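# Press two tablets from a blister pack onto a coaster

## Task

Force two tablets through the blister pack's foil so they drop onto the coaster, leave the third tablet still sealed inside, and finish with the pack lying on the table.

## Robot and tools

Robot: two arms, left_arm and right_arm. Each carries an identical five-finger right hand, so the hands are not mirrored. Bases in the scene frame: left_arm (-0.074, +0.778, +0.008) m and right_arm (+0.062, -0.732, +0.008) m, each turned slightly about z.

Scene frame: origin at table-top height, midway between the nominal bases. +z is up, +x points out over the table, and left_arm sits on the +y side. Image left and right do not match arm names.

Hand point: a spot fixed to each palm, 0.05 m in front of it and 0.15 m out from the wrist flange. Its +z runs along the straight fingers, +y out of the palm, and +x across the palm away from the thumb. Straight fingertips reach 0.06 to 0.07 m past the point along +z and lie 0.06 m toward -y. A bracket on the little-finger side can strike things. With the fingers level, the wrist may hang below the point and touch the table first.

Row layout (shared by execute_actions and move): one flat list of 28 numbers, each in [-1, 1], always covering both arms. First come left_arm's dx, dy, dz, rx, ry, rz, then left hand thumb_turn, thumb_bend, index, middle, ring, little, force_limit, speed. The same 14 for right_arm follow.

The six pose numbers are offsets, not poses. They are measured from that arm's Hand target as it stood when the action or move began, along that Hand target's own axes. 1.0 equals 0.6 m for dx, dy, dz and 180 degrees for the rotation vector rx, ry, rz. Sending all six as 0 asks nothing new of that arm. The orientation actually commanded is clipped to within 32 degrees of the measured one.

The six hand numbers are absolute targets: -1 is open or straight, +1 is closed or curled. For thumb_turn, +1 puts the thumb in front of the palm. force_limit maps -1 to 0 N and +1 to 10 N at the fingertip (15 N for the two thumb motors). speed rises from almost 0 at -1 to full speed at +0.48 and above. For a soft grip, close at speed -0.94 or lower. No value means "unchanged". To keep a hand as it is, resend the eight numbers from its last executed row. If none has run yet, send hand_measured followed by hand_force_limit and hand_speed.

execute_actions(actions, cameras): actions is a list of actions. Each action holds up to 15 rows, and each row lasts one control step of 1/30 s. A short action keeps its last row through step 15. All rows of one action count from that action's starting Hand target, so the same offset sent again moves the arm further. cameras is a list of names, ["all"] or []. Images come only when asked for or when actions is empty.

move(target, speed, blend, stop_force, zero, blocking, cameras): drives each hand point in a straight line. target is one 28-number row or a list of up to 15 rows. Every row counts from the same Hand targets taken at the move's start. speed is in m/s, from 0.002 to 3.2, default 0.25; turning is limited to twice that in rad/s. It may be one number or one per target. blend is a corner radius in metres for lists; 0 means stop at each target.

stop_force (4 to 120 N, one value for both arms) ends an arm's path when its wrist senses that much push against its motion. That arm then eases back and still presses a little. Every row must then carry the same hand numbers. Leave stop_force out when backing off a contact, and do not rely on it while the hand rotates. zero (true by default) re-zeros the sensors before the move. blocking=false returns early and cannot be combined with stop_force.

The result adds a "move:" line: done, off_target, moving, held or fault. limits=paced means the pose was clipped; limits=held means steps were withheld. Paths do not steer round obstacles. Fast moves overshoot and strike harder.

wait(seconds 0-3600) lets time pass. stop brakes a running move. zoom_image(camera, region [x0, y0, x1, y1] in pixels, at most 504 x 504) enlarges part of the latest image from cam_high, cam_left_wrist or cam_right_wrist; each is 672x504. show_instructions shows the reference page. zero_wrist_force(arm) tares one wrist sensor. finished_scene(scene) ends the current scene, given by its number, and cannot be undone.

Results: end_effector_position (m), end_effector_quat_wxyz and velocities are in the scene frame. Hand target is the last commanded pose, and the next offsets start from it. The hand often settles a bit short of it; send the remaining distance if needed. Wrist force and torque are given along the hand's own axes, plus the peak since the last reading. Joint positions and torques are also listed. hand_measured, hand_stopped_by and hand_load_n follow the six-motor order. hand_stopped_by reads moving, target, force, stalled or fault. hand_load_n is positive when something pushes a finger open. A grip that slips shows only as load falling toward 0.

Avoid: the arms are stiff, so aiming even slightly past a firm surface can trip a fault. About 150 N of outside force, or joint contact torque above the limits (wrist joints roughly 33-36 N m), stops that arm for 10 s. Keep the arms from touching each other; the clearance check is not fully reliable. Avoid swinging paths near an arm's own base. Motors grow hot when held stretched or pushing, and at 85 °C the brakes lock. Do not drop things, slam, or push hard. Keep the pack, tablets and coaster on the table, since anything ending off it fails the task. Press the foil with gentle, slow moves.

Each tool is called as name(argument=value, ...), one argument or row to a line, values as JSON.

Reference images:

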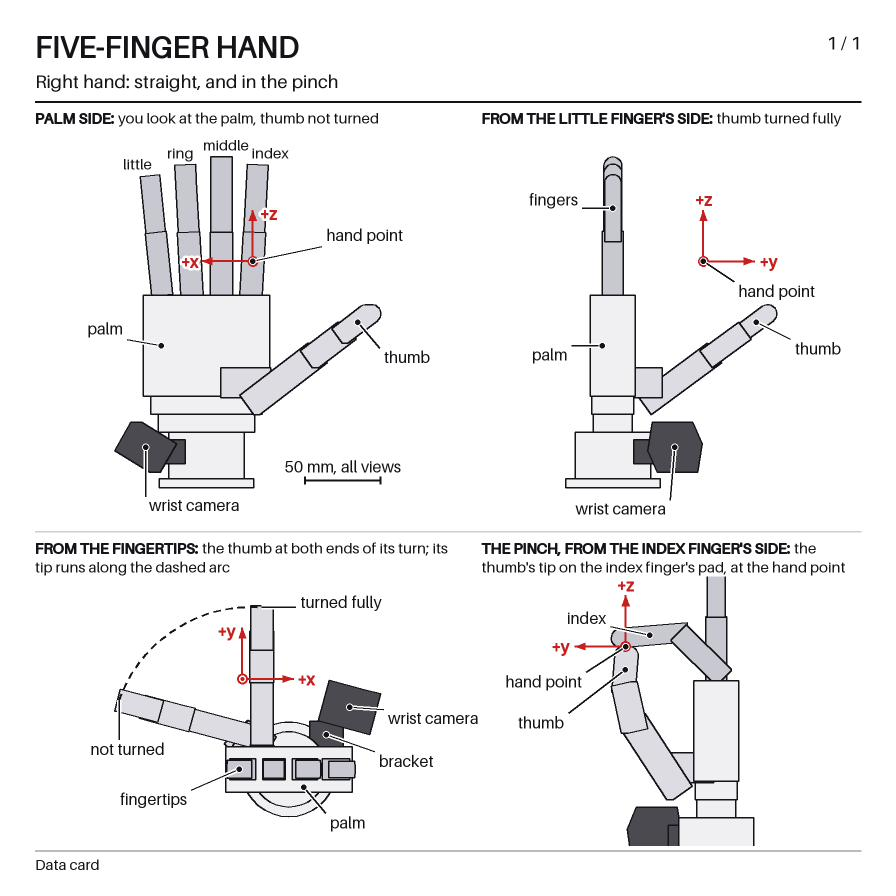

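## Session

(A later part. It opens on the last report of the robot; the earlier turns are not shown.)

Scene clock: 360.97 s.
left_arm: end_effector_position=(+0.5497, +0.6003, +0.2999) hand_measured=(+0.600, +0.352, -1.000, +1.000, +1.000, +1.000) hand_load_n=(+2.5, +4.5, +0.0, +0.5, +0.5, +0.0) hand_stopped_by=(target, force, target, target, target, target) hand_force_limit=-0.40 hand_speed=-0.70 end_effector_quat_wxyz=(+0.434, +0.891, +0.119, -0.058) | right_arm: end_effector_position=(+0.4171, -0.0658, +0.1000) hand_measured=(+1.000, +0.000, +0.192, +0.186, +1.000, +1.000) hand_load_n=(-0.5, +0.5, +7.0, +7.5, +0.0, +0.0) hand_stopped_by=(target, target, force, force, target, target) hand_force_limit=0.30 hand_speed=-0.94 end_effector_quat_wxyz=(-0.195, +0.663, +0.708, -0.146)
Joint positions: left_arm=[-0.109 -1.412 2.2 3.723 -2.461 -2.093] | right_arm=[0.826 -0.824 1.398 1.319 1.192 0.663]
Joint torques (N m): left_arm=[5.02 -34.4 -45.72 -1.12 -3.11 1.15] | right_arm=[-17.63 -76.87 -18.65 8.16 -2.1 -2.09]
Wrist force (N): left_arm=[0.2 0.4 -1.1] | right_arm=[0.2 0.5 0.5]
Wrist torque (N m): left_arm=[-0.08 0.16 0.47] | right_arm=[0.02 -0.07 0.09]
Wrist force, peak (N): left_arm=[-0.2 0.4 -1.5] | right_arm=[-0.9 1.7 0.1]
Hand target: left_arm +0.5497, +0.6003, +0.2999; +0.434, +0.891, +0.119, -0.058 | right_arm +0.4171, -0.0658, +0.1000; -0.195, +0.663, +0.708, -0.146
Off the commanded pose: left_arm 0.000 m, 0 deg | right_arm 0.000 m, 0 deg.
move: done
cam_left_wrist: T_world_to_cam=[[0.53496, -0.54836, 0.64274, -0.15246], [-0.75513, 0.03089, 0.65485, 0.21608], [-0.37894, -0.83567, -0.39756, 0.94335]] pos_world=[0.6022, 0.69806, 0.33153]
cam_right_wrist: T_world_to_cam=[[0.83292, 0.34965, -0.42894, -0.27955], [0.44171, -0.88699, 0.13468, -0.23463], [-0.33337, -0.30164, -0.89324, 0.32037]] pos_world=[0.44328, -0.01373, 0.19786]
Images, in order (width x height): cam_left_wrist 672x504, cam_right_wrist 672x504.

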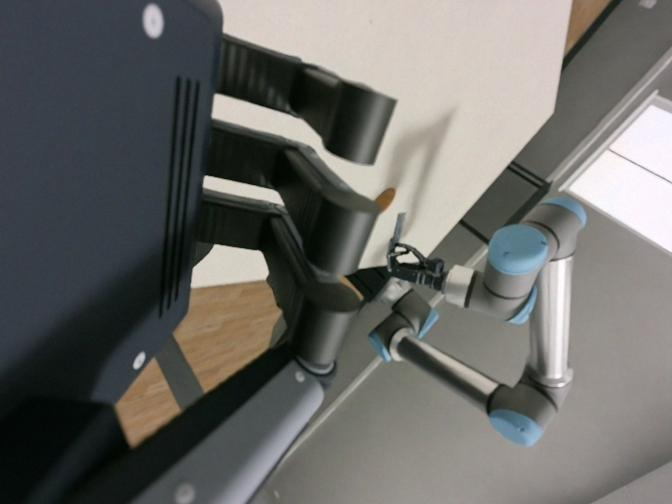

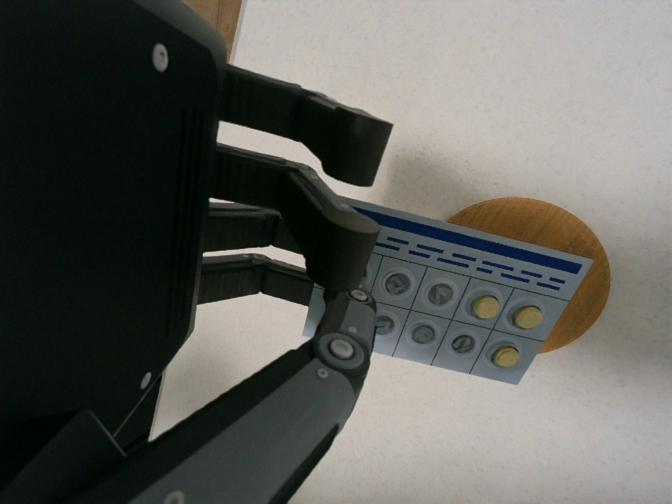

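move(
  target=[-0.1556,0.383,0.5247,0,0,0,0.6,0.6,-1,1,1,1,-0.4,-0.7,-0.0072,0.0446,0.0704,0,0,0,1,0,0.6,0.6,1,1,0.3,-0.94],
  speed=0.2,
  cameras=[],
)

move(
  target=[0,0,0,0,0,0,0.6,0.6,-1,1,1,1,-0.4,-0.7,-0.0021,0.0116,0.022,0,0,0,1,0,0.6,0.6,1,1,0.3,-0.94],
  speed=0.004,
  stop_force=4,
  cameras=["cam_right_wrist"],
)

Scene clock: 407.33 s.
left_arm: end_effector_position=(+0.5202, +0.2008, +0.2996) hand_measured=(+0.600, +0.352, -1.000, +1.000, +1.000, +1.000) hand_load_n=(+3.0, +4.5, +0.0, +0.0, +0.5, +0.0) hand_stopped_by=(target, force, target, target, target, target) hand_force_limit=-0.40 hand_speed=-0.70 end_effector_quat_wxyz=(+0.434, +0.891, +0.119, -0.058) | right_arm: end_effector_position=(+0.4211, -0.0659, +0.0500) hand_measured=(+1.000, +0.000, +0.192, +0.186, +1.000, +1.000) hand_load_n=(-0.5, +0.5, +7.5, +7.0, +0.5, +0.0) hand_stopped_by=(target, target, force, force, target, target) hand_force_limit=0.30 hand_speed=-0.94 end_effector_quat_wxyz=(-0.195, +0.663, +0.708, -0.146)
Joint positions: left_arm=[-0.697 -1.232 2.092 3.137 -2.185 -2.821] | right_arm=[0.823 -0.774 1.409 1.259 1.193 0.659]
Joint torques (N m): left_arm=[-6.64 -46.72 -44.74 -8.57 1.02 -3.34] | right_arm=[-20 -78.09 -16.86 0.16 1.46 -2.12]
Wrist force (N): left_arm=[-0.6 0.4 -0.4] | right_arm=[0.1 0.3 0.7]
Wrist torque (N m): left_arm=[-0.04 0.29 0.70] | right_arm=[-0.02 -0.07 0.07]
Wrist force, peak (N): left_arm=[0.4 -0.2 -2.8] | right_arm=[-0.4 0.6 0.7]
Hand target: left_arm +0.5202, +0.2006, +0.2996; +0.434, +0.891, +0.119, -0.058 | right_arm +0.4211, -0.0659, +0.0500; -0.195, +0.663, +0.708, -0.146
Off the commanded pose: left_arm 0.000 m, 0 deg | right_arm 0.000 m, 0 deg.
move: done

Scene clock: 411.83 s.
left_arm: end_effector_position=(+0.5202, +0.2006, +0.2996) hand_measured=(+0.600, +0.352, -1.000, +1.000, +1.000, +1.000) hand_load_n=(+2.5, +5.0, +0.0, +0.0, +0.0, +0.0) hand_stopped_by=(target, force, target, target, target, target) hand_force_limit=-0.40 hand_speed=-0.70 end_effector_quat_wxyz=(+0.434, +0.891, +0.119, -0.058) | right_arm: end_effector_position=(+0.4211, -0.0659, +0.0350) hand_measured=(+1.000, +0.000, +0.192, +0.186, +1.000, +1.000) hand_load_n=(-1.0, -1.5, +7.0, +11.5, +0.0, +0.0) hand_stopped_by=(target, target, force, force, target, target) hand_force_limit=0.30 hand_speed=-0.94 end_effector_quat_wxyz=(-0.195, +0.663, +0.708, -0.146)
Joint positions: left_arm=[-0.697 -1.232 2.091 3.137 -2.185 -2.821] | right_arm=[0.823 -0.759 1.413 1.24 1.193 0.659]
Joint torques (N m): left_arm=[-9.43 -45.39 -43.97 -8.48 1.48 -3.05] | right_arm=[-24.58 -75.39 -16.68 0.02 1.22 -2.4]
Wrist force (N): left_arm=[-0.4 0.6 -0.4] | right_arm=[0.5 -2.1 -2.3]
Wrist torque (N m): left_arm=[-0.02 0.25 0.71] | right_arm=[-0.29 -0.11 0.06]
Wrist force, peak (N): left_arm=[-0.7 0.1 -1.2] | right_arm=[0.4 -2.2 -2.8]
Hand target: left_arm +0.5202, +0.2006, +0.2996; +0.434, +0.891, +0.119, -0.058 | right_arm +0.4211, -0.0659, +0.0350; -0.195, +0.663, +0.708, -0.146
Off the commanded pose: left_arm 0.000 m, 0 deg | right_arm 0.000 m, 0 deg.
move: contact (right_arm)
cam_right_wrist: T_world_to_cam=[[0.83289, 0.34963, -0.42901, -0.3107], [0.44169, -0.88701, 0.13464, -0.22772], [-0.33346, -0.30163, -0.89321, 0.26365]] pos_world=[0.44728, -0.01383, 0.13286]

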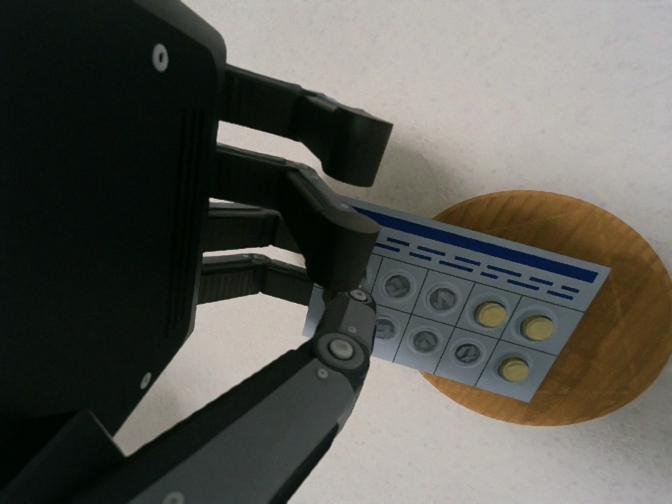

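move(
  target=[0,0,0,0,0,0,0.6,0.6,-1,1,1,1,-0.4,-0.7,0.0008,-0.0047,-0.0088,0,0,0,1,0,0.6,0.6,1,1,0.3,-0.94],
  speed=0.01,
  cameras=["cam_right_wrist"],
)

zoom_image(
  camera="cam_right_wrist",
  region=[360, 170, 672, 440],
)

Scene clock: 420.30 s.
left_arm: end_effector_position=(+0.5202, +0.2006, +0.2996) hand_measured=(+0.600, +0.352, -1.000, +1.000, +1.000, +1.000) hand_load_n=(+2.5, +5.0, +0.0, +0.0, +0.0, +0.0) hand_stopped_by=(target, force, target, target, target, target) hand_force_limit=-0.40 hand_speed=-0.70 end_effector_quat_wxyz=(+0.434, +0.891, +0.119, -0.058) | right_arm: end_effector_position=(+0.4210, -0.0659, +0.0409) hand_measured=(+1.000, +0.000, +0.192, +0.186, +1.000, +1.000) hand_load_n=(-1.0, +0.0, +5.0, +7.5, +0.0, +0.0) hand_stopped_by=(target, target, force, force, target, target) hand_force_limit=0.30 hand_speed=-0.94 end_effector_quat_wxyz=(-0.195, +0.663, +0.708, -0.146)
Joint positions: left_arm=[-0.697 -1.232 2.091 3.137 -2.185 -2.821] | right_arm=[0.823 -0.765 1.412 1.248 1.193 0.659]
Joint torques (N m): left_arm=[-9.14 -45.04 -43.63 -8.25 1.19 -3.2] | right_arm=[-19.82 -114.94 -40.76 7.9 0.71 -1.06]
Wrist force (N): left_arm=[-0.4 0.5 -0.3] | right_arm=[0.1 -0.2 -1.2]
Wrist torque (N m): left_arm=[-0.03 0.25 0.72] | right_arm=[-0.17 -0.07 0.06]
Wrist force, peak (N): left_arm=[-0.7 0.3 -0.9] | right_arm=[0.6 -2.4 -2.6]
Hand target: left_arm +0.5202, +0.2006, +0.2996; +0.434, +0.891, +0.119, -0.058 | right_arm +0.4210, -0.0659, +0.0410; -0.195, +0.663, +0.708, -0.146
Off the commanded pose: left_arm 0.000 m, 0 deg | right_arm 0.000 m, 0 deg.
move: done
cam_right_wrist: T_world_to_cam=[[0.83289, 0.34963, -0.42901, -0.30817], [0.44169, -0.88701, 0.13464, -0.22851], [-0.33346, -0.30163, -0.89321, 0.26892]] pos_world=[0.44728, -0.01383, 0.13876]

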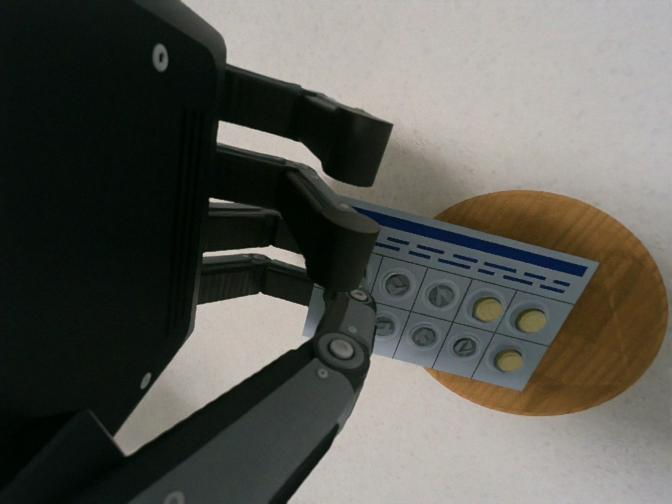

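Scaled by 1.615 from the camera's image (finer frame: 960x720).

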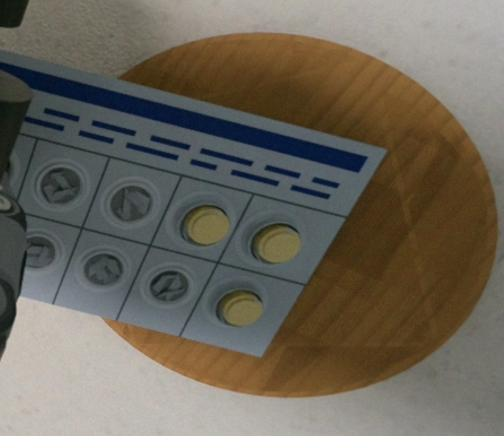

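move(
  target=[
    [0.0003,0.0087,0.3571,0,0,0,0.6,0.6,-1,1,1,1,-0.4,-0.7,0,0,0,0,0,0,1,0,0.6,0.6,1,1,0.3,-0.94],
    [0.0002,0.0085,0.4903,0,0,0,0.6,0.6,-1,1,1,1,-0.4,-0.7,0,0,0,0,0,0,1,0,0.6,0.6,1,1,0.3,-0.94],
  ],
  speed=[0.15,0.04],
  blend=[0.02,0],
  cameras=["cam_right_wrist","cam_left_wrist"],
)

zoom_image(
  camera="cam_right_wrist",
  region=[420, 180, 620, 400],
)

Scene clock: 442.87 s.
left_arm: end_effector_position=(+0.5219, -0.0339, +0.1221) hand_measured=(+0.600, +0.352, -1.000, +1.000, +1.000, +1.000) hand_load_n=(+2.5, +4.5, +0.0, +0.0, +0.0, +0.0) hand_stopped_by=(target, force, target, target, target, target) hand_force_limit=-0.40 hand_speed=-0.70 end_effector_quat_wxyz=(+0.434, +0.891, +0.119, -0.058) | right_arm: end_effector_position=(+0.4210, -0.0659, +0.0410) hand_measured=(+1.000, +0.000, +0.192, +0.186, +1.000, +1.000) hand_load_n=(-1.0, +0.0, +5.0, +7.5, +0.5, +0.0) hand_stopped_by=(target, target, force, force, target, target) hand_force_limit=0.30 hand_speed=-0.94 end_effector_quat_wxyz=(-0.195, +0.663, +0.708, -0.146)
Joint positions: left_arm=[-0.905 -0.81 1.82 2.896 -2.042 -2.996] | right_arm=[0.823 -0.765 1.412 1.248 1.193 0.659]
Joint torques (N m): left_arm=[-7.34 -69.19 -39.63 -8.49 1.24 -3.23] | right_arm=[6.35 -113.62 -41.19 8.09 -0.82 0.94]
Wrist force (N): left_arm=[-0.9 0.8 -0.8] | right_arm=[0.0 -0.1 -1.0]
Wrist torque (N m): left_arm=[-0.02 0.32 0.70] | right_arm=[-0.16 -0.06 0.05]
Wrist force, peak (N): left_arm=[-0.7 0.2 -1.7] | right_arm=[0.1 -0.2 -1.4]
Hand target: left_arm +0.5219, -0.0340, +0.1220; +0.434, +0.891, +0.119, -0.058 | right_arm +0.4210, -0.0659, +0.0410; -0.195, +0.663, +0.708, -0.146
Off the commanded pose: left_arm 0.000 m, 0 deg | right_arm 0.000 m, 0 deg.
move: done
cam_left_wrist: T_world_to_cam=[[0.53496, -0.54836, 0.64274, -0.37095], [-0.75513, 0.03089, 0.65485, 0.3311], [-0.37894, -0.83567, -0.39756, 0.33207]] pos_world=[0.5743, 0.06386, 0.15363]
cam_right_wrist: T_world_to_cam=[[0.83289, 0.34963, -0.42901, -0.30813], [0.44169, -0.88701, 0.13464, -0.22853], [-0.33346, -0.30163, -0.89321, 0.26901]] pos_world=[0.44728, -0.01383, 0.13886]
Images, in order (width x height): cam_left_wrist 672x504, cam_right_wrist 672x504.

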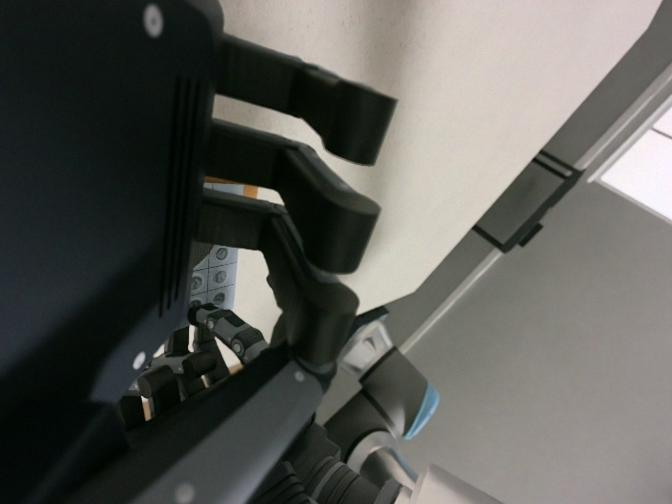

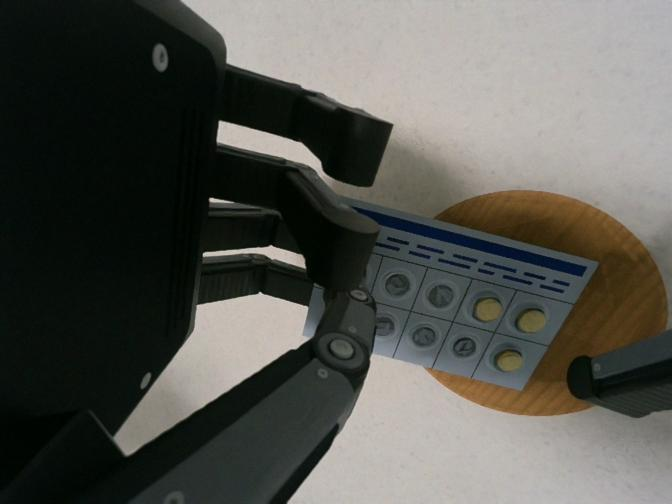

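Scaled by 2.291 from the camera's image (finer frame: 960x720).

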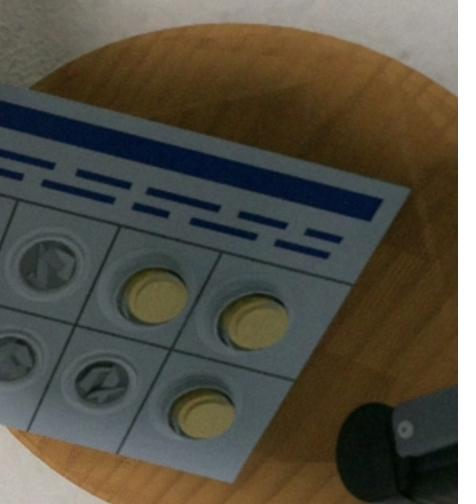

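zoom_image(
  camera="cam_right_wrist",
  region=[540, 320, 672, 440],
)

Scaled by 3.818 from the camera's image (finer frame: 960x720).

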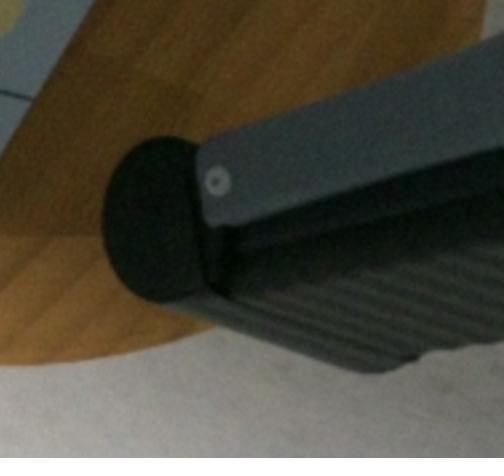

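move(
  target=[-0.0048,-0.0160,0.0111,0,0,0,0.6,0.6,-1,1,1,1,-0.4,-0.7,0,0,0,0,0,0,1,0,0.6,0.6,1,1,0.3,-0.94],
  speed=0.03,
  cameras=["cam_right_wrist"],
)

zoom_image(
  camera="cam_right_wrist",
  region=[470, 260, 650, 420],
)

Scene clock: 497.10 s.
left_arm: end_effector_position=(+0.5166, -0.0340, +0.1113) hand_measured=(+0.600, +0.352, -1.000, +1.000, +1.000, +1.000) hand_load_n=(+2.5, +4.5, +0.0, +0.0, +0.0, +0.0) hand_stopped_by=(target, force, target, target, target, target) hand_force_limit=-0.40 hand_speed=-0.70 end_effector_quat_wxyz=(+0.434, +0.891, +0.119, -0.058) | right_arm: end_effector_position=(+0.4210, -0.0659, +0.0410) hand_measured=(+1.000, +0.000, +0.192, +0.186, +1.000, +1.000) hand_load_n=(-1.0, +0.0, +5.0, +7.5, +0.0, +0.0) hand_stopped_by=(target, target, force, force, target, target) hand_force_limit=0.30 hand_speed=-0.94 end_effector_quat_wxyz=(-0.195, +0.663, +0.708, -0.146)
Joint positions: left_arm=[-0.91 -0.797 1.826 2.875 -2.038 -3.001] | right_arm=[0.823 -0.765 1.412 1.248 1.193 0.659]
Joint torques (N m): left_arm=[-7.63 -69 -17.53 -8.32 1.44 -3] | right_arm=[6.72 -113.88 -40.32 8.35 -0.78 1.25]
Wrist force (N): left_arm=[-1.2 0.6 -0.6] | right_arm=[0.1 -0.4 -0.9]
Wrist torque (N m): left_arm=[-0.07 0.35 0.70] | right_arm=[-0.20 -0.08 0.05]
Wrist force, peak (N): left_arm=[-1.4 0.7 -1.1] | right_arm=[-0.1 -0.1 -1.4]
Hand target: left_arm +0.5166, -0.0340, +0.1112; +0.434, +0.891, +0.119, -0.058 | right_arm +0.4210, -0.0659, +0.0410; -0.195, +0.663, +0.708, -0.146
Off the commanded pose: left_arm 0.000 m, 0 deg | right_arm 0.000 m, 0 deg.
move: done
cam_right_wrist: T_world_to_cam=[[0.83289, 0.34963, -0.42901, -0.30813], [0.44169, -0.88701, 0.13464, -0.22853], [-0.33346, -0.30163, -0.89321, 0.26901]] pos_world=[0.44728, -0.01383, 0.13886]

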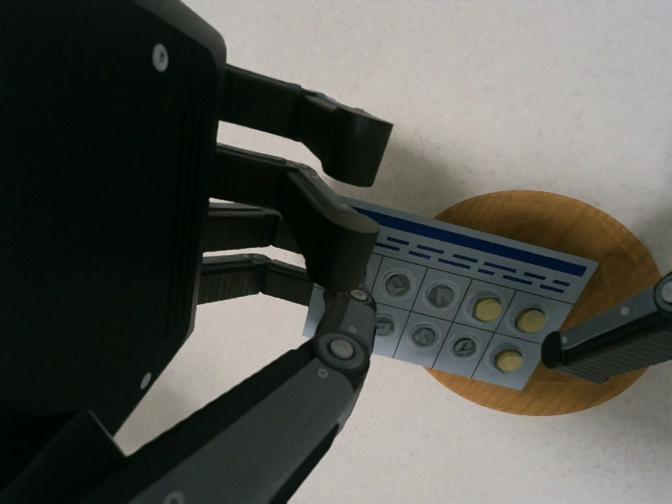

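Scaled by 2.800 from the camera's image (finer frame: 960x720).

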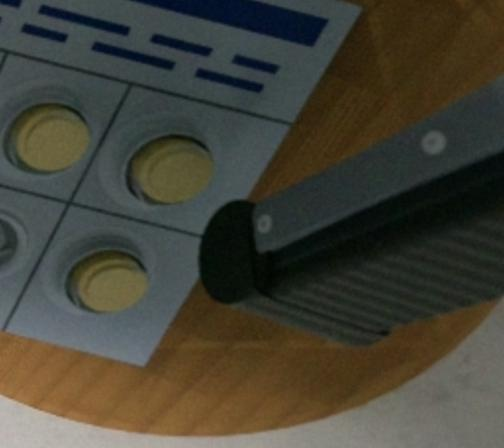

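move(
  target=[0.0048,0.0013,0,0,0,0,0.6,0.6,-1,1,1,1,-0.4,-0.7,0,0,0,0,0,0,1,0,0.6,0.6,1,1,0.3,-0.94],
  speed=0.02,
  cameras=[],
)

move(
  target=[-0.0063,-0.0213,0.0148,0,0,0,0.6,0.6,-1,1,1,1,-0.4,-0.7,0,0,0,0,0,0,1,0,0.6,0.6,1,1,0.3,-0.94],
  speed=0.004,
  stop_force=5,
  cameras=["cam_right_wrist"],
)

zoom_image(
  camera="cam_right_wrist",
  region=[450, 250, 630, 410],
)

Scene clock: 514.10 s.
left_arm: end_effector_position=(+0.5195, -0.0340, +0.1112) hand_measured=(+0.600, +0.352, -1.000, +1.000, +1.000, +1.000) hand_load_n=(+2.5, +4.5, +0.5, +0.0, +0.0, +0.0) hand_stopped_by=(target, force, target, target, target, target) hand_force_limit=-0.40 hand_speed=-0.70 end_effector_quat_wxyz=(+0.434, +0.891, +0.119, -0.058) | right_arm: end_effector_position=(+0.4210, -0.0659, +0.0410) hand_measured=(+1.000, +0.000, +0.192, +0.186, +1.000, +1.000) hand_load_n=(-1.0, +0.0, +5.0, +7.5, +0.0, +0.0) hand_stopped_by=(target, target, force, force, target, target) hand_force_limit=0.30 hand_speed=-0.94 end_effector_quat_wxyz=(-0.195, +0.663, +0.708, -0.146)
Joint positions: left_arm=[-0.907 -0.795 1.822 2.878 -2.04 -2.998] | right_arm=[0.823 -0.765 1.412 1.248 1.193 0.659]
Joint torques (N m): left_arm=[10.55 -70.9 -38.88 0.04 -1.86 1.22] | right_arm=[6.56 -112.48 -40.9 7.7 -1 0.71]
Wrist force (N): left_arm=[-0.8 0.9 -0.8] | right_arm=[0.2 -0.4 -1.0]
Wrist torque (N m): left_arm=[-0.01 0.30 0.74] | right_arm=[-0.20 -0.10 0.06]
Wrist force, peak (N): left_arm=[-1.2 1.1 -0.8] | right_arm=[0.0 -0.5 -1.3]
Hand target: left_arm +0.5196, -0.0340, +0.1112; +0.434, +0.891, +0.119, -0.058 | right_arm +0.4210, -0.0659, +0.0410; -0.195, +0.663, +0.708, -0.146
Off the commanded pose: left_arm 0.000 m, 0 deg | right_arm 0.000 m, 0 deg.
move: done

Scene clock: 517.37 s.
left_arm: end_effector_position=(+0.5150, -0.0340, +0.1018) hand_measured=(+0.600, +0.352, -1.000, +1.000, +1.000, +1.000) hand_load_n=(+2.5, +4.5, -4.5, +0.5, +0.0, +0.0) hand_stopped_by=(target, force, target, target, target, target) hand_force_limit=-0.40 hand_speed=-0.70 end_effector_quat_wxyz=(+0.434, +0.891, +0.119, -0.058) | right_arm: end_effector_position=(+0.4210, -0.0659, +0.0410) hand_measured=(+1.000, +0.000, +0.192, +0.186, +1.000, +1.000) hand_load_n=(-0.5, +0.0, +2.0, +9.5, +0.0, +0.0) hand_stopped_by=(target, target, force, force, target, target) hand_force_limit=0.30 hand_speed=-0.94 end_effector_quat_wxyz=(-0.195, +0.663, +0.708, -0.146)
Joint positions: left_arm=[-0.912 -0.784 1.827 2.86 -2.036 -3.002] | right_arm=[0.823 -0.765 1.412 1.248 1.193 0.659]
Joint torques (N m): left_arm=[1.14 -89.44 -26.45 0.83 -0.66 -0.75] | right_arm=[7.51 -113.98 -40.44 7.97 -0.99 0.91]
Wrist force (N): left_arm=[0.3 3.6 -5.4] | right_arm=[-0.3 -0.8 0.2]
Wrist torque (N m): left_arm=[0.01 0.35 0.76] | right_arm=[-0.14 -0.21 0.10]
Wrist force, peak (N): left_arm=[0.1 3.7 -5.9] | right_arm=[-0.5 -1.2 0.1]
Hand target: left_arm +0.5150, -0.0340, +0.1019; +0.434, +0.891, +0.119, -0.058 (not the last commanded pose) | right_arm +0.4210, -0.0659, +0.0410; -0.195, +0.663, +0.708, -0.146
Off the commanded pose: left_arm 0.006 m, 0 deg | right_arm 0.000 m, 0 deg.
move: contact (left_arm)
cam_right_wrist: T_world_to_cam=[[0.83289, 0.34963, -0.42901, -0.30813], [0.44169, -0.88701, 0.13464, -0.22853], [-0.33346, -0.30163, -0.89321, 0.26901]] pos_world=[0.44728, -0.01383, 0.13886]

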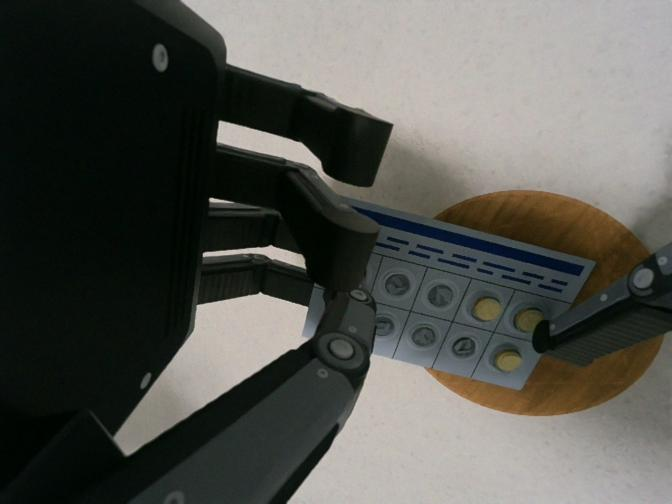

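Scaled by 2.800 from the camera's image (finer frame: 960x720).

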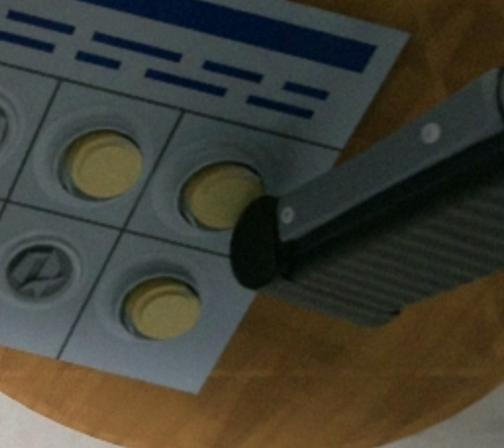

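move(
  target=[-0.0024,-0.0080,0.0055,0,0,0,0.6,0.6,-1,1,1,1,-0.4,-0.7,0,0,0,0,0,0,1,0,0.6,0.6,1,1,0.3,-0.94],
  speed=0.003,
  stop_force=15,
  zero=false,
  cameras=["cam_right_wrist"],
)

zoom_image(
  camera="cam_right_wrist",
  region=[450, 250, 630, 410],
)

Scene clock: 529.23 s.
left_arm: end_effector_position=(+0.5125, -0.0340, +0.0967) hand_measured=(+0.600, +0.352, -0.998, +1.000, +1.000, +1.000) hand_load_n=(+2.5, +5.0, -15.0, +0.0, +0.0, +0.0) hand_stopped_by=(target, force, target, target, target, target) hand_force_limit=-0.40 hand_speed=-0.70 end_effector_quat_wxyz=(+0.434, +0.891, +0.119, -0.058) | right_arm: end_effector_position=(+0.4210, -0.0659, +0.0410) hand_measured=(+1.000, +0.000, +0.194, +0.186, +1.000, +1.000) hand_load_n=(-1.0, -1.5, +0.5, +12.0, +0.0, +0.0) hand_stopped_by=(target, target, force, force, target, target) hand_force_limit=0.30 hand_speed=-0.94 end_effector_quat_wxyz=(-0.195, +0.663, +0.708, -0.146)
Joint positions: left_arm=[-0.914 -0.778 1.83 2.85 -2.035 -3.004] | right_arm=[0.823 -0.765 1.412 1.248 1.193 0.659]
Joint torques (N m): left_arm=[-8.58 -74.53 -14 2.24 0.01 -1.51] | right_arm=[4.98 -114.6 -39.39 4.19 -0.66 0.88]
Wrist force (N): left_arm=[2.2 11.2 -13.5] | right_arm=[-0.2 -3.7 0.8]
Wrist torque (N m): left_arm=[0.20 0.41 0.85] | right_arm=[-0.13 -0.26 0.03]
Wrist force, peak (N): left_arm=[2.2 11.2 -13.5] | right_arm=[0.0 -3.7 0.8]
Hand target: left_arm +0.5125, -0.0340, +0.0968; +0.434, +0.891, +0.119, -0.058 | right_arm +0.4210, -0.0659, +0.0410; -0.195, +0.663, +0.708, -0.146
Off the commanded pose: left_arm 0.000 m, 0 deg | right_arm 0.000 m, 0 deg.
move: contact (left_arm)
cam_right_wrist: T_world_to_cam=[[0.83289, 0.34963, -0.42901, -0.30813], [0.44169, -0.88701, 0.13464, -0.22853], [-0.33346, -0.30163, -0.89321, 0.26901]] pos_world=[0.44728, -0.01383, 0.13886]

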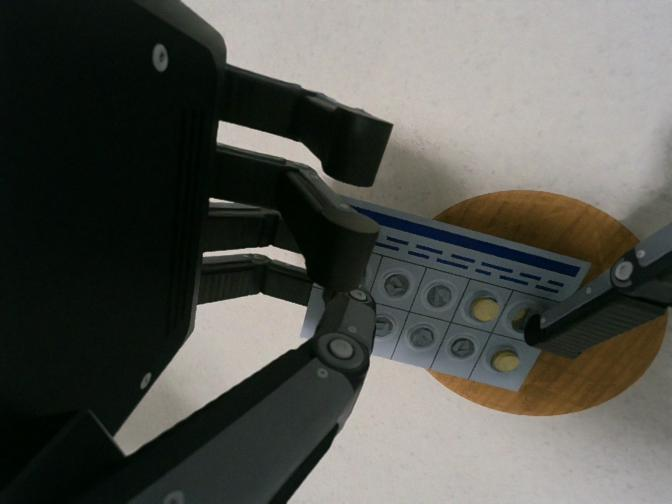

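Scaled by 2.800 from the camera's image (finer frame: 960x720).

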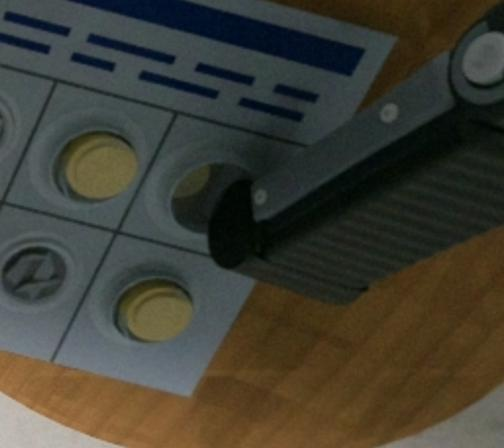

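move(
  target=[0.0048,0.0160,-0.0111,0,0,0,0.6,0.6,-1,1,1,1,-0.4,-0.7,0,0,0,0,0,0,1,0,0.6,0.6,1,1,0.3,-0.94],
  speed=0.02,
  cameras=["cam_right_wrist"],
)

zoom_image(
  camera="cam_right_wrist",
  region=[450, 250, 630, 410],
)

Scene clock: 538.50 s.
left_arm: end_effector_position=(+0.5178, -0.0340, +0.1075) hand_measured=(+0.600, +0.352, -1.000, +1.000, +1.000, +1.000) hand_load_n=(+2.5, +4.5, +0.0, +0.0, +0.0, +0.0) hand_stopped_by=(target, force, target, target, target, target) hand_force_limit=-0.40 hand_speed=-0.70 end_effector_quat_wxyz=(+0.434, +0.891, +0.119, -0.058) | right_arm: end_effector_position=(+0.4210, -0.0659, +0.0410) hand_measured=(+1.000, +0.000, +0.192, +0.186, +1.000, +1.000) hand_load_n=(-0.5, -1.0, +4.5, +8.0, +0.0, +0.0) hand_stopped_by=(target, target, force, force, target, target) hand_force_limit=0.30 hand_speed=-0.94 end_effector_quat_wxyz=(-0.195, +0.663, +0.708, -0.146)
Joint positions: left_arm=[-0.909 -0.791 1.824 2.871 -2.038 -3] | right_arm=[0.823 -0.765 1.412 1.248 1.193 0.659]
Joint torques (N m): left_arm=[10.67 -99.73 -38 0.15 -2.27 1.24] | right_arm=[4.25 -113.18 -40.52 1.65 -0.51 0.74]
Wrist force (N): left_arm=[-0.7 1.4 -0.7] | right_arm=[0.5 -0.8 -0.7]
Wrist torque (N m): left_arm=[0.05 0.29 0.76] | right_arm=[-0.18 -0.08 0.02]
Wrist force, peak (N): left_arm=[2.4 10.7 -14.0] | right_arm=[0.0 -3.8 1.1]
Hand target: left_arm +0.5178, -0.0340, +0.1076; +0.434, +0.891, +0.119, -0.058 | right_arm +0.4210, -0.0659, +0.0410; -0.195, +0.663, +0.708, -0.146
Off the commanded pose: left_arm 0.000 m, 0 deg | right_arm 0.000 m, 0 deg.
move: done
cam_right_wrist: T_world_to_cam=[[0.83289, 0.34963, -0.42901, -0.30813], [0.44169, -0.88701, 0.13464, -0.22853], [-0.33346, -0.30163, -0.89321, 0.26901]] pos_world=[0.44728, -0.01383, 0.13886]

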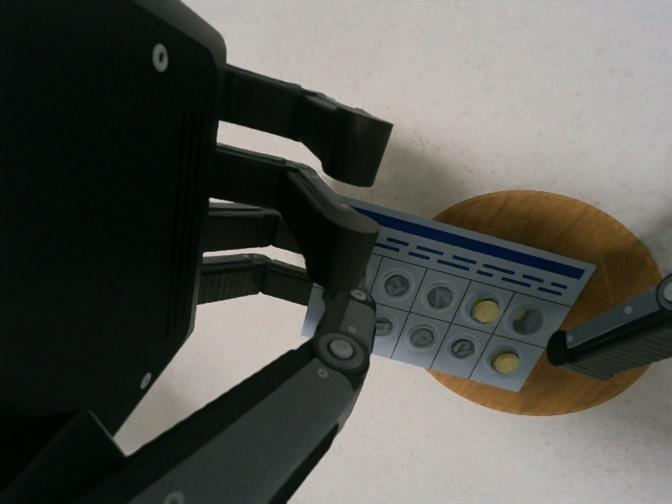

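Scaled by 2.800 from the camera's image (finer frame: 960x720).

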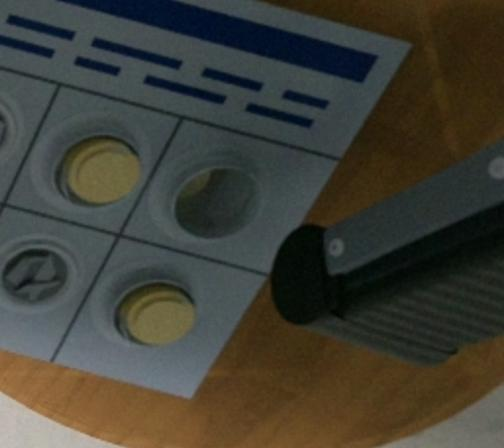

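move(
  target=[-0.0267,0.0087,-0.0097,0,0,0,0.6,0.6,-1,1,1,1,-0.4,-0.7,0,0,0,0,0,0,1,0,0.6,0.6,1,1,0.3,-0.94],
  speed=0.03,
  cameras=[],
)

move(
  target=[-0.0071,-0.0239,0.0166,0,0,0,0.6,0.6,-1,1,1,1,-0.4,-0.7,0,0,0,0,0,0,1,0,0.6,0.6,1,1,0.3,-0.94],
  speed=0.004,
  stop_force=5,
  cameras=["cam_right_wrist"],
)

zoom_image(
  camera="cam_right_wrist",
  region=[420, 240, 600, 400],
)

Scene clock: 549.80 s.
left_arm: end_effector_position=(+0.5038, -0.0351, +0.1184) hand_measured=(+0.600, +0.352, -1.000, +1.000, +1.000, +1.000) hand_load_n=(+3.0, +4.5, +0.0, +0.0, +0.0, +0.0) hand_stopped_by=(target, force, target, target, target, target) hand_force_limit=-0.40 hand_speed=-0.70 end_effector_quat_wxyz=(+0.434, +0.891, +0.119, -0.058) | right_arm: end_effector_position=(+0.4210, -0.0659, +0.0410) hand_measured=(+1.000, +0.000, +0.192, +0.186, +1.000, +1.000) hand_load_n=(-0.5, -1.5, +4.5, +8.0, +0.0, +0.0) hand_stopped_by=(target, target, force, force, target, target) hand_force_limit=0.30 hand_speed=-0.94 end_effector_quat_wxyz=(-0.195, +0.663, +0.708, -0.146)
Joint positions: left_arm=[-0.924 -0.814 1.845 2.868 -2.028 -3.011] | right_arm=[0.823 -0.765 1.412 1.248 1.193 0.659]
Joint torques (N m): left_arm=[-10.11 -96 -18.28 -8.57 1.2 -2.93] | right_arm=[6.38 -113.59 -39.67 0.45 -0.52 0.46]
Wrist force (N): left_arm=[-0.7 1.4 -1.1] | right_arm=[0.5 -1.0 -1.0]
Wrist torque (N m): left_arm=[0.08 0.29 0.76] | right_arm=[-0.18 -0.07 0.02]
Wrist force, peak (N): left_arm=[-0.6 1.9 -1.3] | right_arm=[0.4 -1.3 -1.2]
Hand target: left_arm +0.5037, -0.0351, +0.1185; +0.434, +0.891, +0.119, -0.058 | right_arm +0.4210, -0.0659, +0.0410; -0.195, +0.663, +0.708, -0.146
Off the commanded pose: left_arm 0.000 m, 0 deg | right_arm 0.000 m, 0 deg.
move: done

Scene clock: 553.07 s.
left_arm: end_effector_position=(+0.4991, -0.0351, +0.1090) hand_measured=(+0.600, +0.352, -1.000, +1.000, +1.000, +1.000) hand_load_n=(+3.0, +4.5, -4.5, +0.0, +0.0, +0.5) hand_stopped_by=(target, force, target, target, target, target) hand_force_limit=-0.40 hand_speed=-0.70 end_effector_quat_wxyz=(+0.434, +0.891, +0.119, -0.058) | right_arm: end_effector_position=(+0.4210, -0.0659, +0.0410) hand_measured=(+1.000, +0.000, +0.192, +0.186, +1.000, +1.000) hand_load_n=(-0.5, -1.0, +3.5, +9.5, +0.0, +0.0) hand_stopped_by=(target, target, force, force, target, target) hand_force_limit=0.30 hand_speed=-0.94 end_effector_quat_wxyz=(-0.195, +0.663, +0.708, -0.146)
Joint positions: left_arm=[-0.929 -0.803 1.851 2.85 -2.024 -3.015] | right_arm=[0.823 -0.765 1.412 1.248 1.193 0.659]
Joint torques (N m): left_arm=[2.23 -88.73 -25.97 0.89 -0.91 -0.83] | right_arm=[5.73 -113.88 -38.26 0.28 -0.89 0.32]
Wrist force (N): left_arm=[0.6 4.8 -5.7] | right_arm=[-0.6 -1.0 0.9]
Wrist torque (N m): left_arm=[0.23 0.28 0.84] | right_arm=[-0.17 -0.20 0.09]
Wrist force, peak (N): left_arm=[0.4 4.9 -6.3] | right_arm=[-0.9 -1.1 1.3]
Hand target: left_arm +0.4991, -0.0351, +0.1091; +0.434, +0.891, +0.119, -0.058 (not the last commanded pose) | right_arm +0.4210, -0.0659, +0.0410; -0.195, +0.663, +0.708, -0.146
Off the commanded pose: left_arm 0.007 m, 0 deg | right_arm 0.000 m, 0 deg.
move: contact (left_arm)
cam_right_wrist: T_world_to_cam=[[0.83289, 0.34963, -0.42901, -0.30813], [0.44169, -0.88701, 0.13464, -0.22853], [-0.33346, -0.30163, -0.89321, 0.26901]] pos_world=[0.44728, -0.01383, 0.13886]

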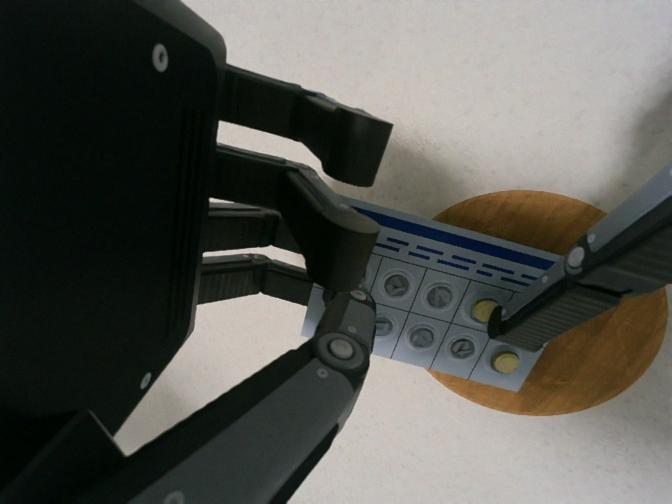

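Scaled by 2.800 from the camera's image (finer frame: 960x720).

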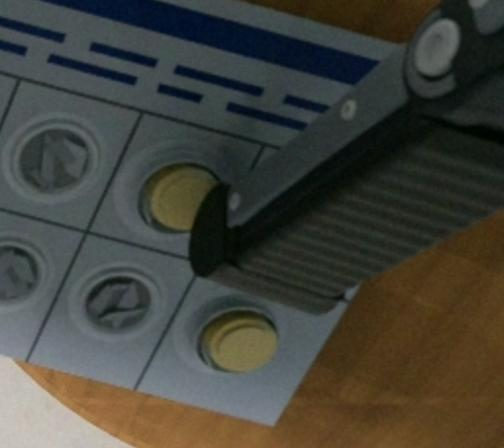

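move(
  target=[-0.0036,-0.0120,0.0083,0,0,0,0.6,0.6,-1,1,1,1,-0.4,-0.7,0,0,0,0,0,0,1,0,0.6,0.6,1,1,0.3,-0.94],
  speed=0.003,
  stop_force=15,
  zero=false,
  cameras=["cam_right_wrist"],
)

zoom_image(
  camera="cam_right_wrist",
  region=[420, 240, 600, 400],
)

Scene clock: 563.90 s.
left_arm: end_effector_position=(+0.4967, -0.0351, +0.1041) hand_measured=(+0.600, +0.352, -0.998, +1.000, +1.000, +1.000) hand_load_n=(+3.0, +4.5, -15.5, +0.0, +0.0, +0.0) hand_stopped_by=(target, force, target, target, target, target) hand_force_limit=-0.40 hand_speed=-0.70 end_effector_quat_wxyz=(+0.434, +0.891, +0.119, -0.058) | right_arm: end_effector_position=(+0.4210, -0.0659, +0.0410) hand_measured=(+1.000, +0.000, +0.194, +0.186, +1.000, +1.000) hand_load_n=(-0.5, -2.0, +1.0, +12.0, +0.0, +0.0) hand_stopped_by=(target, target, force, force, target, target) hand_force_limit=0.30 hand_speed=-0.94 end_effector_quat_wxyz=(-0.195, +0.663, +0.708, -0.146)
Joint positions: left_arm=[-0.931 -0.797 1.854 2.84 -2.022 -3.017] | right_arm=[0.823 -0.765 1.412 1.248 1.193 0.659]
Joint torques (N m): left_arm=[-2.92 -76.42 -17.78 2.53 -0.15 -1.14] | right_arm=[8.2 -112.87 -37.31 -0.09 -0.82 0.32]
Wrist force (N): left_arm=[2.8 11.3 -13.5] | right_arm=[-1.6 -2.5 4.3]
Wrist torque (N m): left_arm=[0.26 0.28 0.92] | right_arm=[-0.15 -0.31 0.06]
Wrist force, peak (N): left_arm=[2.2 11.6 -14.3] | right_arm=[-1.5 -2.7 4.4]
Hand target: left_arm +0.4967, -0.0351, +0.1041; +0.434, +0.891, +0.119, -0.058 (not the last commanded pose) | right_arm +0.4210, -0.0659, +0.0410; -0.195, +0.663, +0.708, -0.146
Off the commanded pose: left_arm 0.003 m, 0 deg | right_arm 0.000 m, 0 deg.
move: contact (left_arm)
cam_right_wrist: T_world_to_cam=[[0.83289, 0.34963, -0.42901, -0.30813], [0.44169, -0.88701, 0.13464, -0.22853], [-0.33346, -0.30163, -0.89321, 0.26901]] pos_world=[0.44728, -0.01383, 0.13886]

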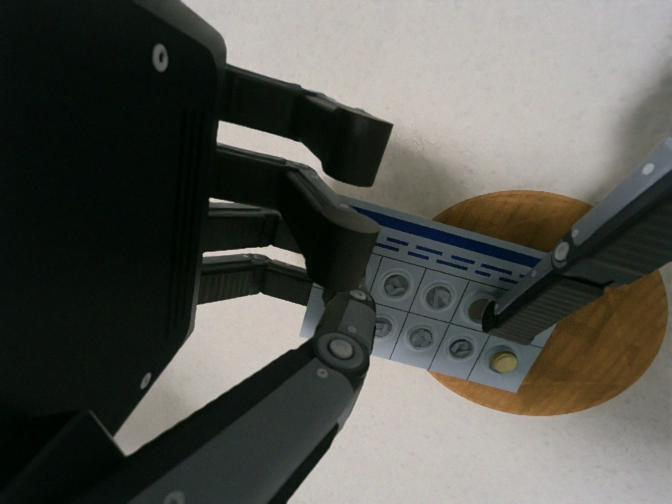

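Scaled by 2.800 from the camera's image (finer frame: 960x720).

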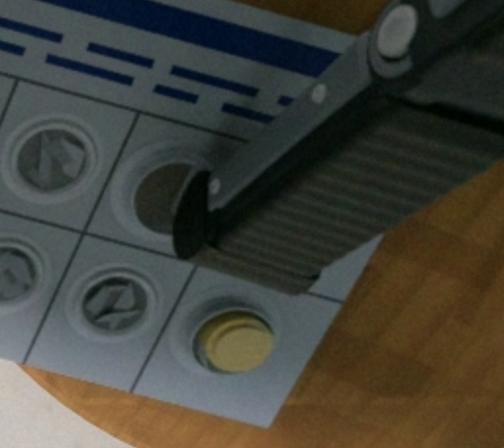

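move(
  target=[
    [0.0060,0.0199,-0.0139,0,0,0,0.6,0.6,-1,1,1,1,-0.4,-0.7,0,0,0,0,0,0,1,0,0.6,0.6,1,1,0.3,-0.94],
    [0.0060,0.0199,-0.4306,0,0,0,0.6,0.6,-1,1,1,1,-0.4,-0.7,0,0,0,0,0,0,1,0,0.6,0.6,1,1,0.3,-0.94],
  ],
  speed=[0.03,0.15],
  blend=[0.004,0],
  cameras=["cam_right_wrist"],
)

zoom_image(
  camera="cam_right_wrist",
  region=[420, 180, 672, 430],
)

Scene clock: 577.43 s.
left_arm: end_effector_position=(+0.5031, +0.1617, +0.2717) hand_measured=(+0.600, +0.352, -1.000, +1.000, +1.000, +1.000) hand_load_n=(+2.5, +5.0, +0.0, +0.0, +0.0, +0.5) hand_stopped_by=(target, force, target, target, target, target) hand_force_limit=-0.40 hand_speed=-0.70 end_effector_quat_wxyz=(+0.434, +0.891, +0.119, -0.058) | right_arm: end_effector_position=(+0.4210, -0.0659, +0.0410) hand_measured=(+1.000, +0.000, +0.192, +0.186, +1.000, +1.000) hand_load_n=(+0.0, -2.0, +4.5, +8.0, +0.0, +0.0) hand_stopped_by=(target, target, force, force, target, target) hand_force_limit=0.30 hand_speed=-0.94 end_effector_quat_wxyz=(-0.195, +0.663, +0.708, -0.146)
Joint positions: left_arm=[-0.756 -1.179 2.091 3.054 -2.146 -2.874] | right_arm=[0.823 -0.765 1.412 1.248 1.193 0.659]
Joint torques (N m): left_arm=[9.87 -73.69 -21.8 0.01 -3.75 3.04] | right_arm=[3 -112.57 -35.56 0.67 -0.62 0.47]
Wrist force (N): left_arm=[0.5 0.7 -0.6] | right_arm=[0.6 -0.9 -0.8]
Wrist torque (N m): left_arm=[-0.08 0.15 0.53] | right_arm=[-0.19 -0.09 0.04]
Wrist force, peak (N): left_arm=[2.5 12.1 -14.1] | right_arm=[-1.5 -2.7 4.3]
Hand target: left_arm +0.5031, +0.1618, +0.2718; +0.434, +0.891, +0.119, -0.058 | right_arm +0.4210, -0.0659, +0.0410; -0.195, +0.663, +0.708, -0.146
Off the commanded pose: left_arm 0.000 m, 0 deg | right_arm 0.000 m, 0 deg.
move: done
cam_right_wrist: T_world_to_cam=[[0.83289, 0.34963, -0.42901, -0.30813], [0.44169, -0.88701, 0.13464, -0.22853], [-0.33346, -0.30163, -0.89321, 0.26901]] pos_world=[0.44728, -0.01383, 0.13886]

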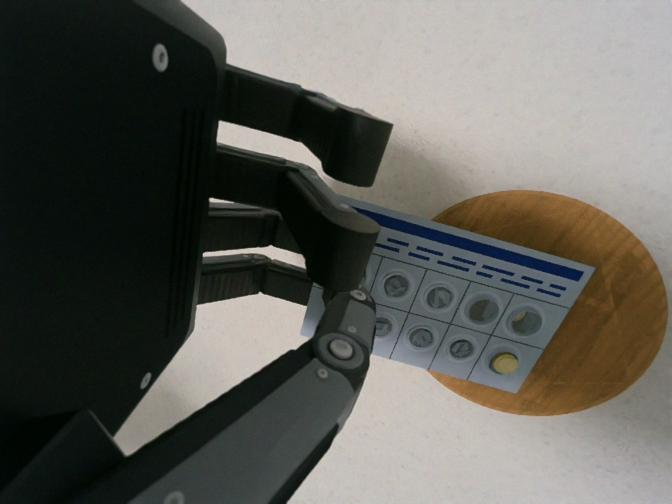

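Scaled by 2.000 from the camera's image (finer frame: 960x720).

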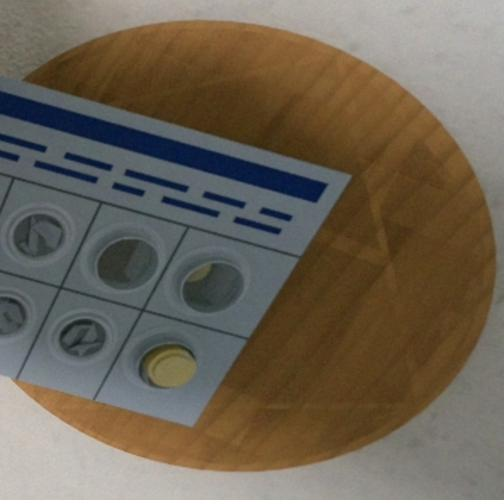

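move(
  target=[
    [0,0,0,0,0,0,0.6,0.6,-1,1,1,1,-0.4,-0.7,0.00825,-0.0465,-0.0882,0,0,0,1,0,0.6,0.6,1,1,0.3,-0.94],
    [0,0,0,0,0,0,0.6,0.6,-1,1,1,1,-0.4,-0.7,0.0225,-0.2106,-0.1137,0,0,0,1,0,0.6,0.6,1,1,0.3,-0.94],
  ],
  speed=[0.025,0.1],
  blend=[0.01,0],
  cameras=["cam_right_wrist"],
)

Scene clock: 587.40 s.
left_arm: end_effector_position=(+0.5031, +0.1618, +0.2718) hand_measured=(+0.600, +0.352, -1.000, +1.000, +1.000, +1.000) hand_load_n=(+2.5, +5.0, +0.0, +0.0, +0.0, +0.0) hand_stopped_by=(target, force, target, target, target, target) hand_force_limit=-0.40 hand_speed=-0.70 end_effector_quat_wxyz=(+0.434, +0.891, +0.119, -0.058) | right_arm: end_effector_position=(+0.3412, -0.0659, +0.1610) hand_measured=(+1.000, +0.000, +0.192, +0.186, +1.000, +1.000) hand_load_n=(+0.0, -1.5, +7.0, +7.5, +0.0, +0.0) hand_stopped_by=(target, target, force, force, target, target) hand_force_limit=0.30 hand_speed=-0.94 end_effector_quat_wxyz=(-0.195, +0.663, +0.708, -0.146)
Joint positions: left_arm=[-0.756 -1.179 2.091 3.055 -2.146 -2.874] | right_arm=[0.9 -0.932 1.462 1.335 1.17 0.739]
Joint torques (N m): left_arm=[10.57 -76.94 -21.79 -0.31 -3.74 2.77] | right_arm=[12.76 -110.32 -20.25 8.13 -2.5 1.91]
Wrist force (N): left_arm=[0.3 1.2 -0.4] | right_arm=[0.0 -0.1 0.5]
Wrist torque (N m): left_arm=[0.00 0.19 0.53] | right_arm=[-0.08 -0.06 -0.05]
Wrist force, peak (N): left_arm=[0.4 1.1 -1.0] | right_arm=[0.7 -1.3 -1.1]
Hand target: left_arm +0.5031, +0.1618, +0.2718; +0.434, +0.891, +0.119, -0.058 | right_arm +0.3411, -0.0659, +0.1610; -0.195, +0.663, +0.708, -0.146
Off the commanded pose: left_arm 0.000 m, 0 deg | right_arm 0.000 m, 0 deg.
move: done
cam_right_wrist: T_world_to_cam=[[0.83289, 0.34963, -0.42901, -0.1901], [0.44169, -0.88701, 0.13464, -0.20939], [-0.33346, -0.30163, -0.89321, 0.34955]] pos_world=[0.36738, -0.01383, 0.25886]

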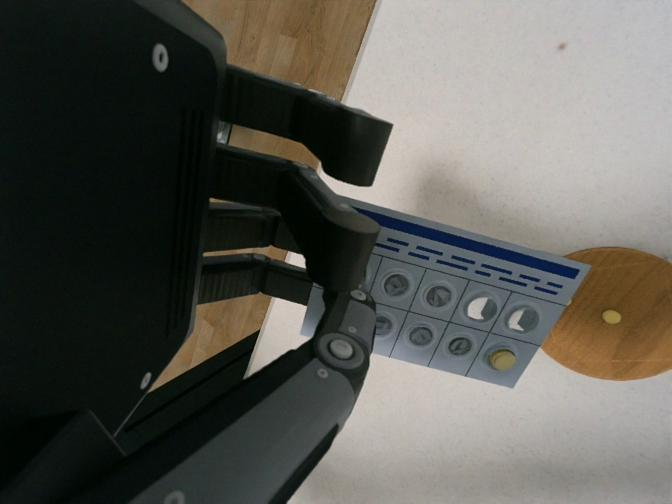

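zoom_image(
  camera="cam_right_wrist",
  region=[500, 220, 672, 400],
)

Scaled by 2.800 from the camera's image (finer frame: 960x720).

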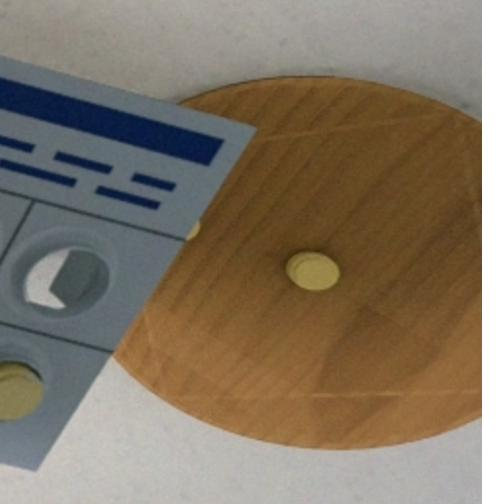

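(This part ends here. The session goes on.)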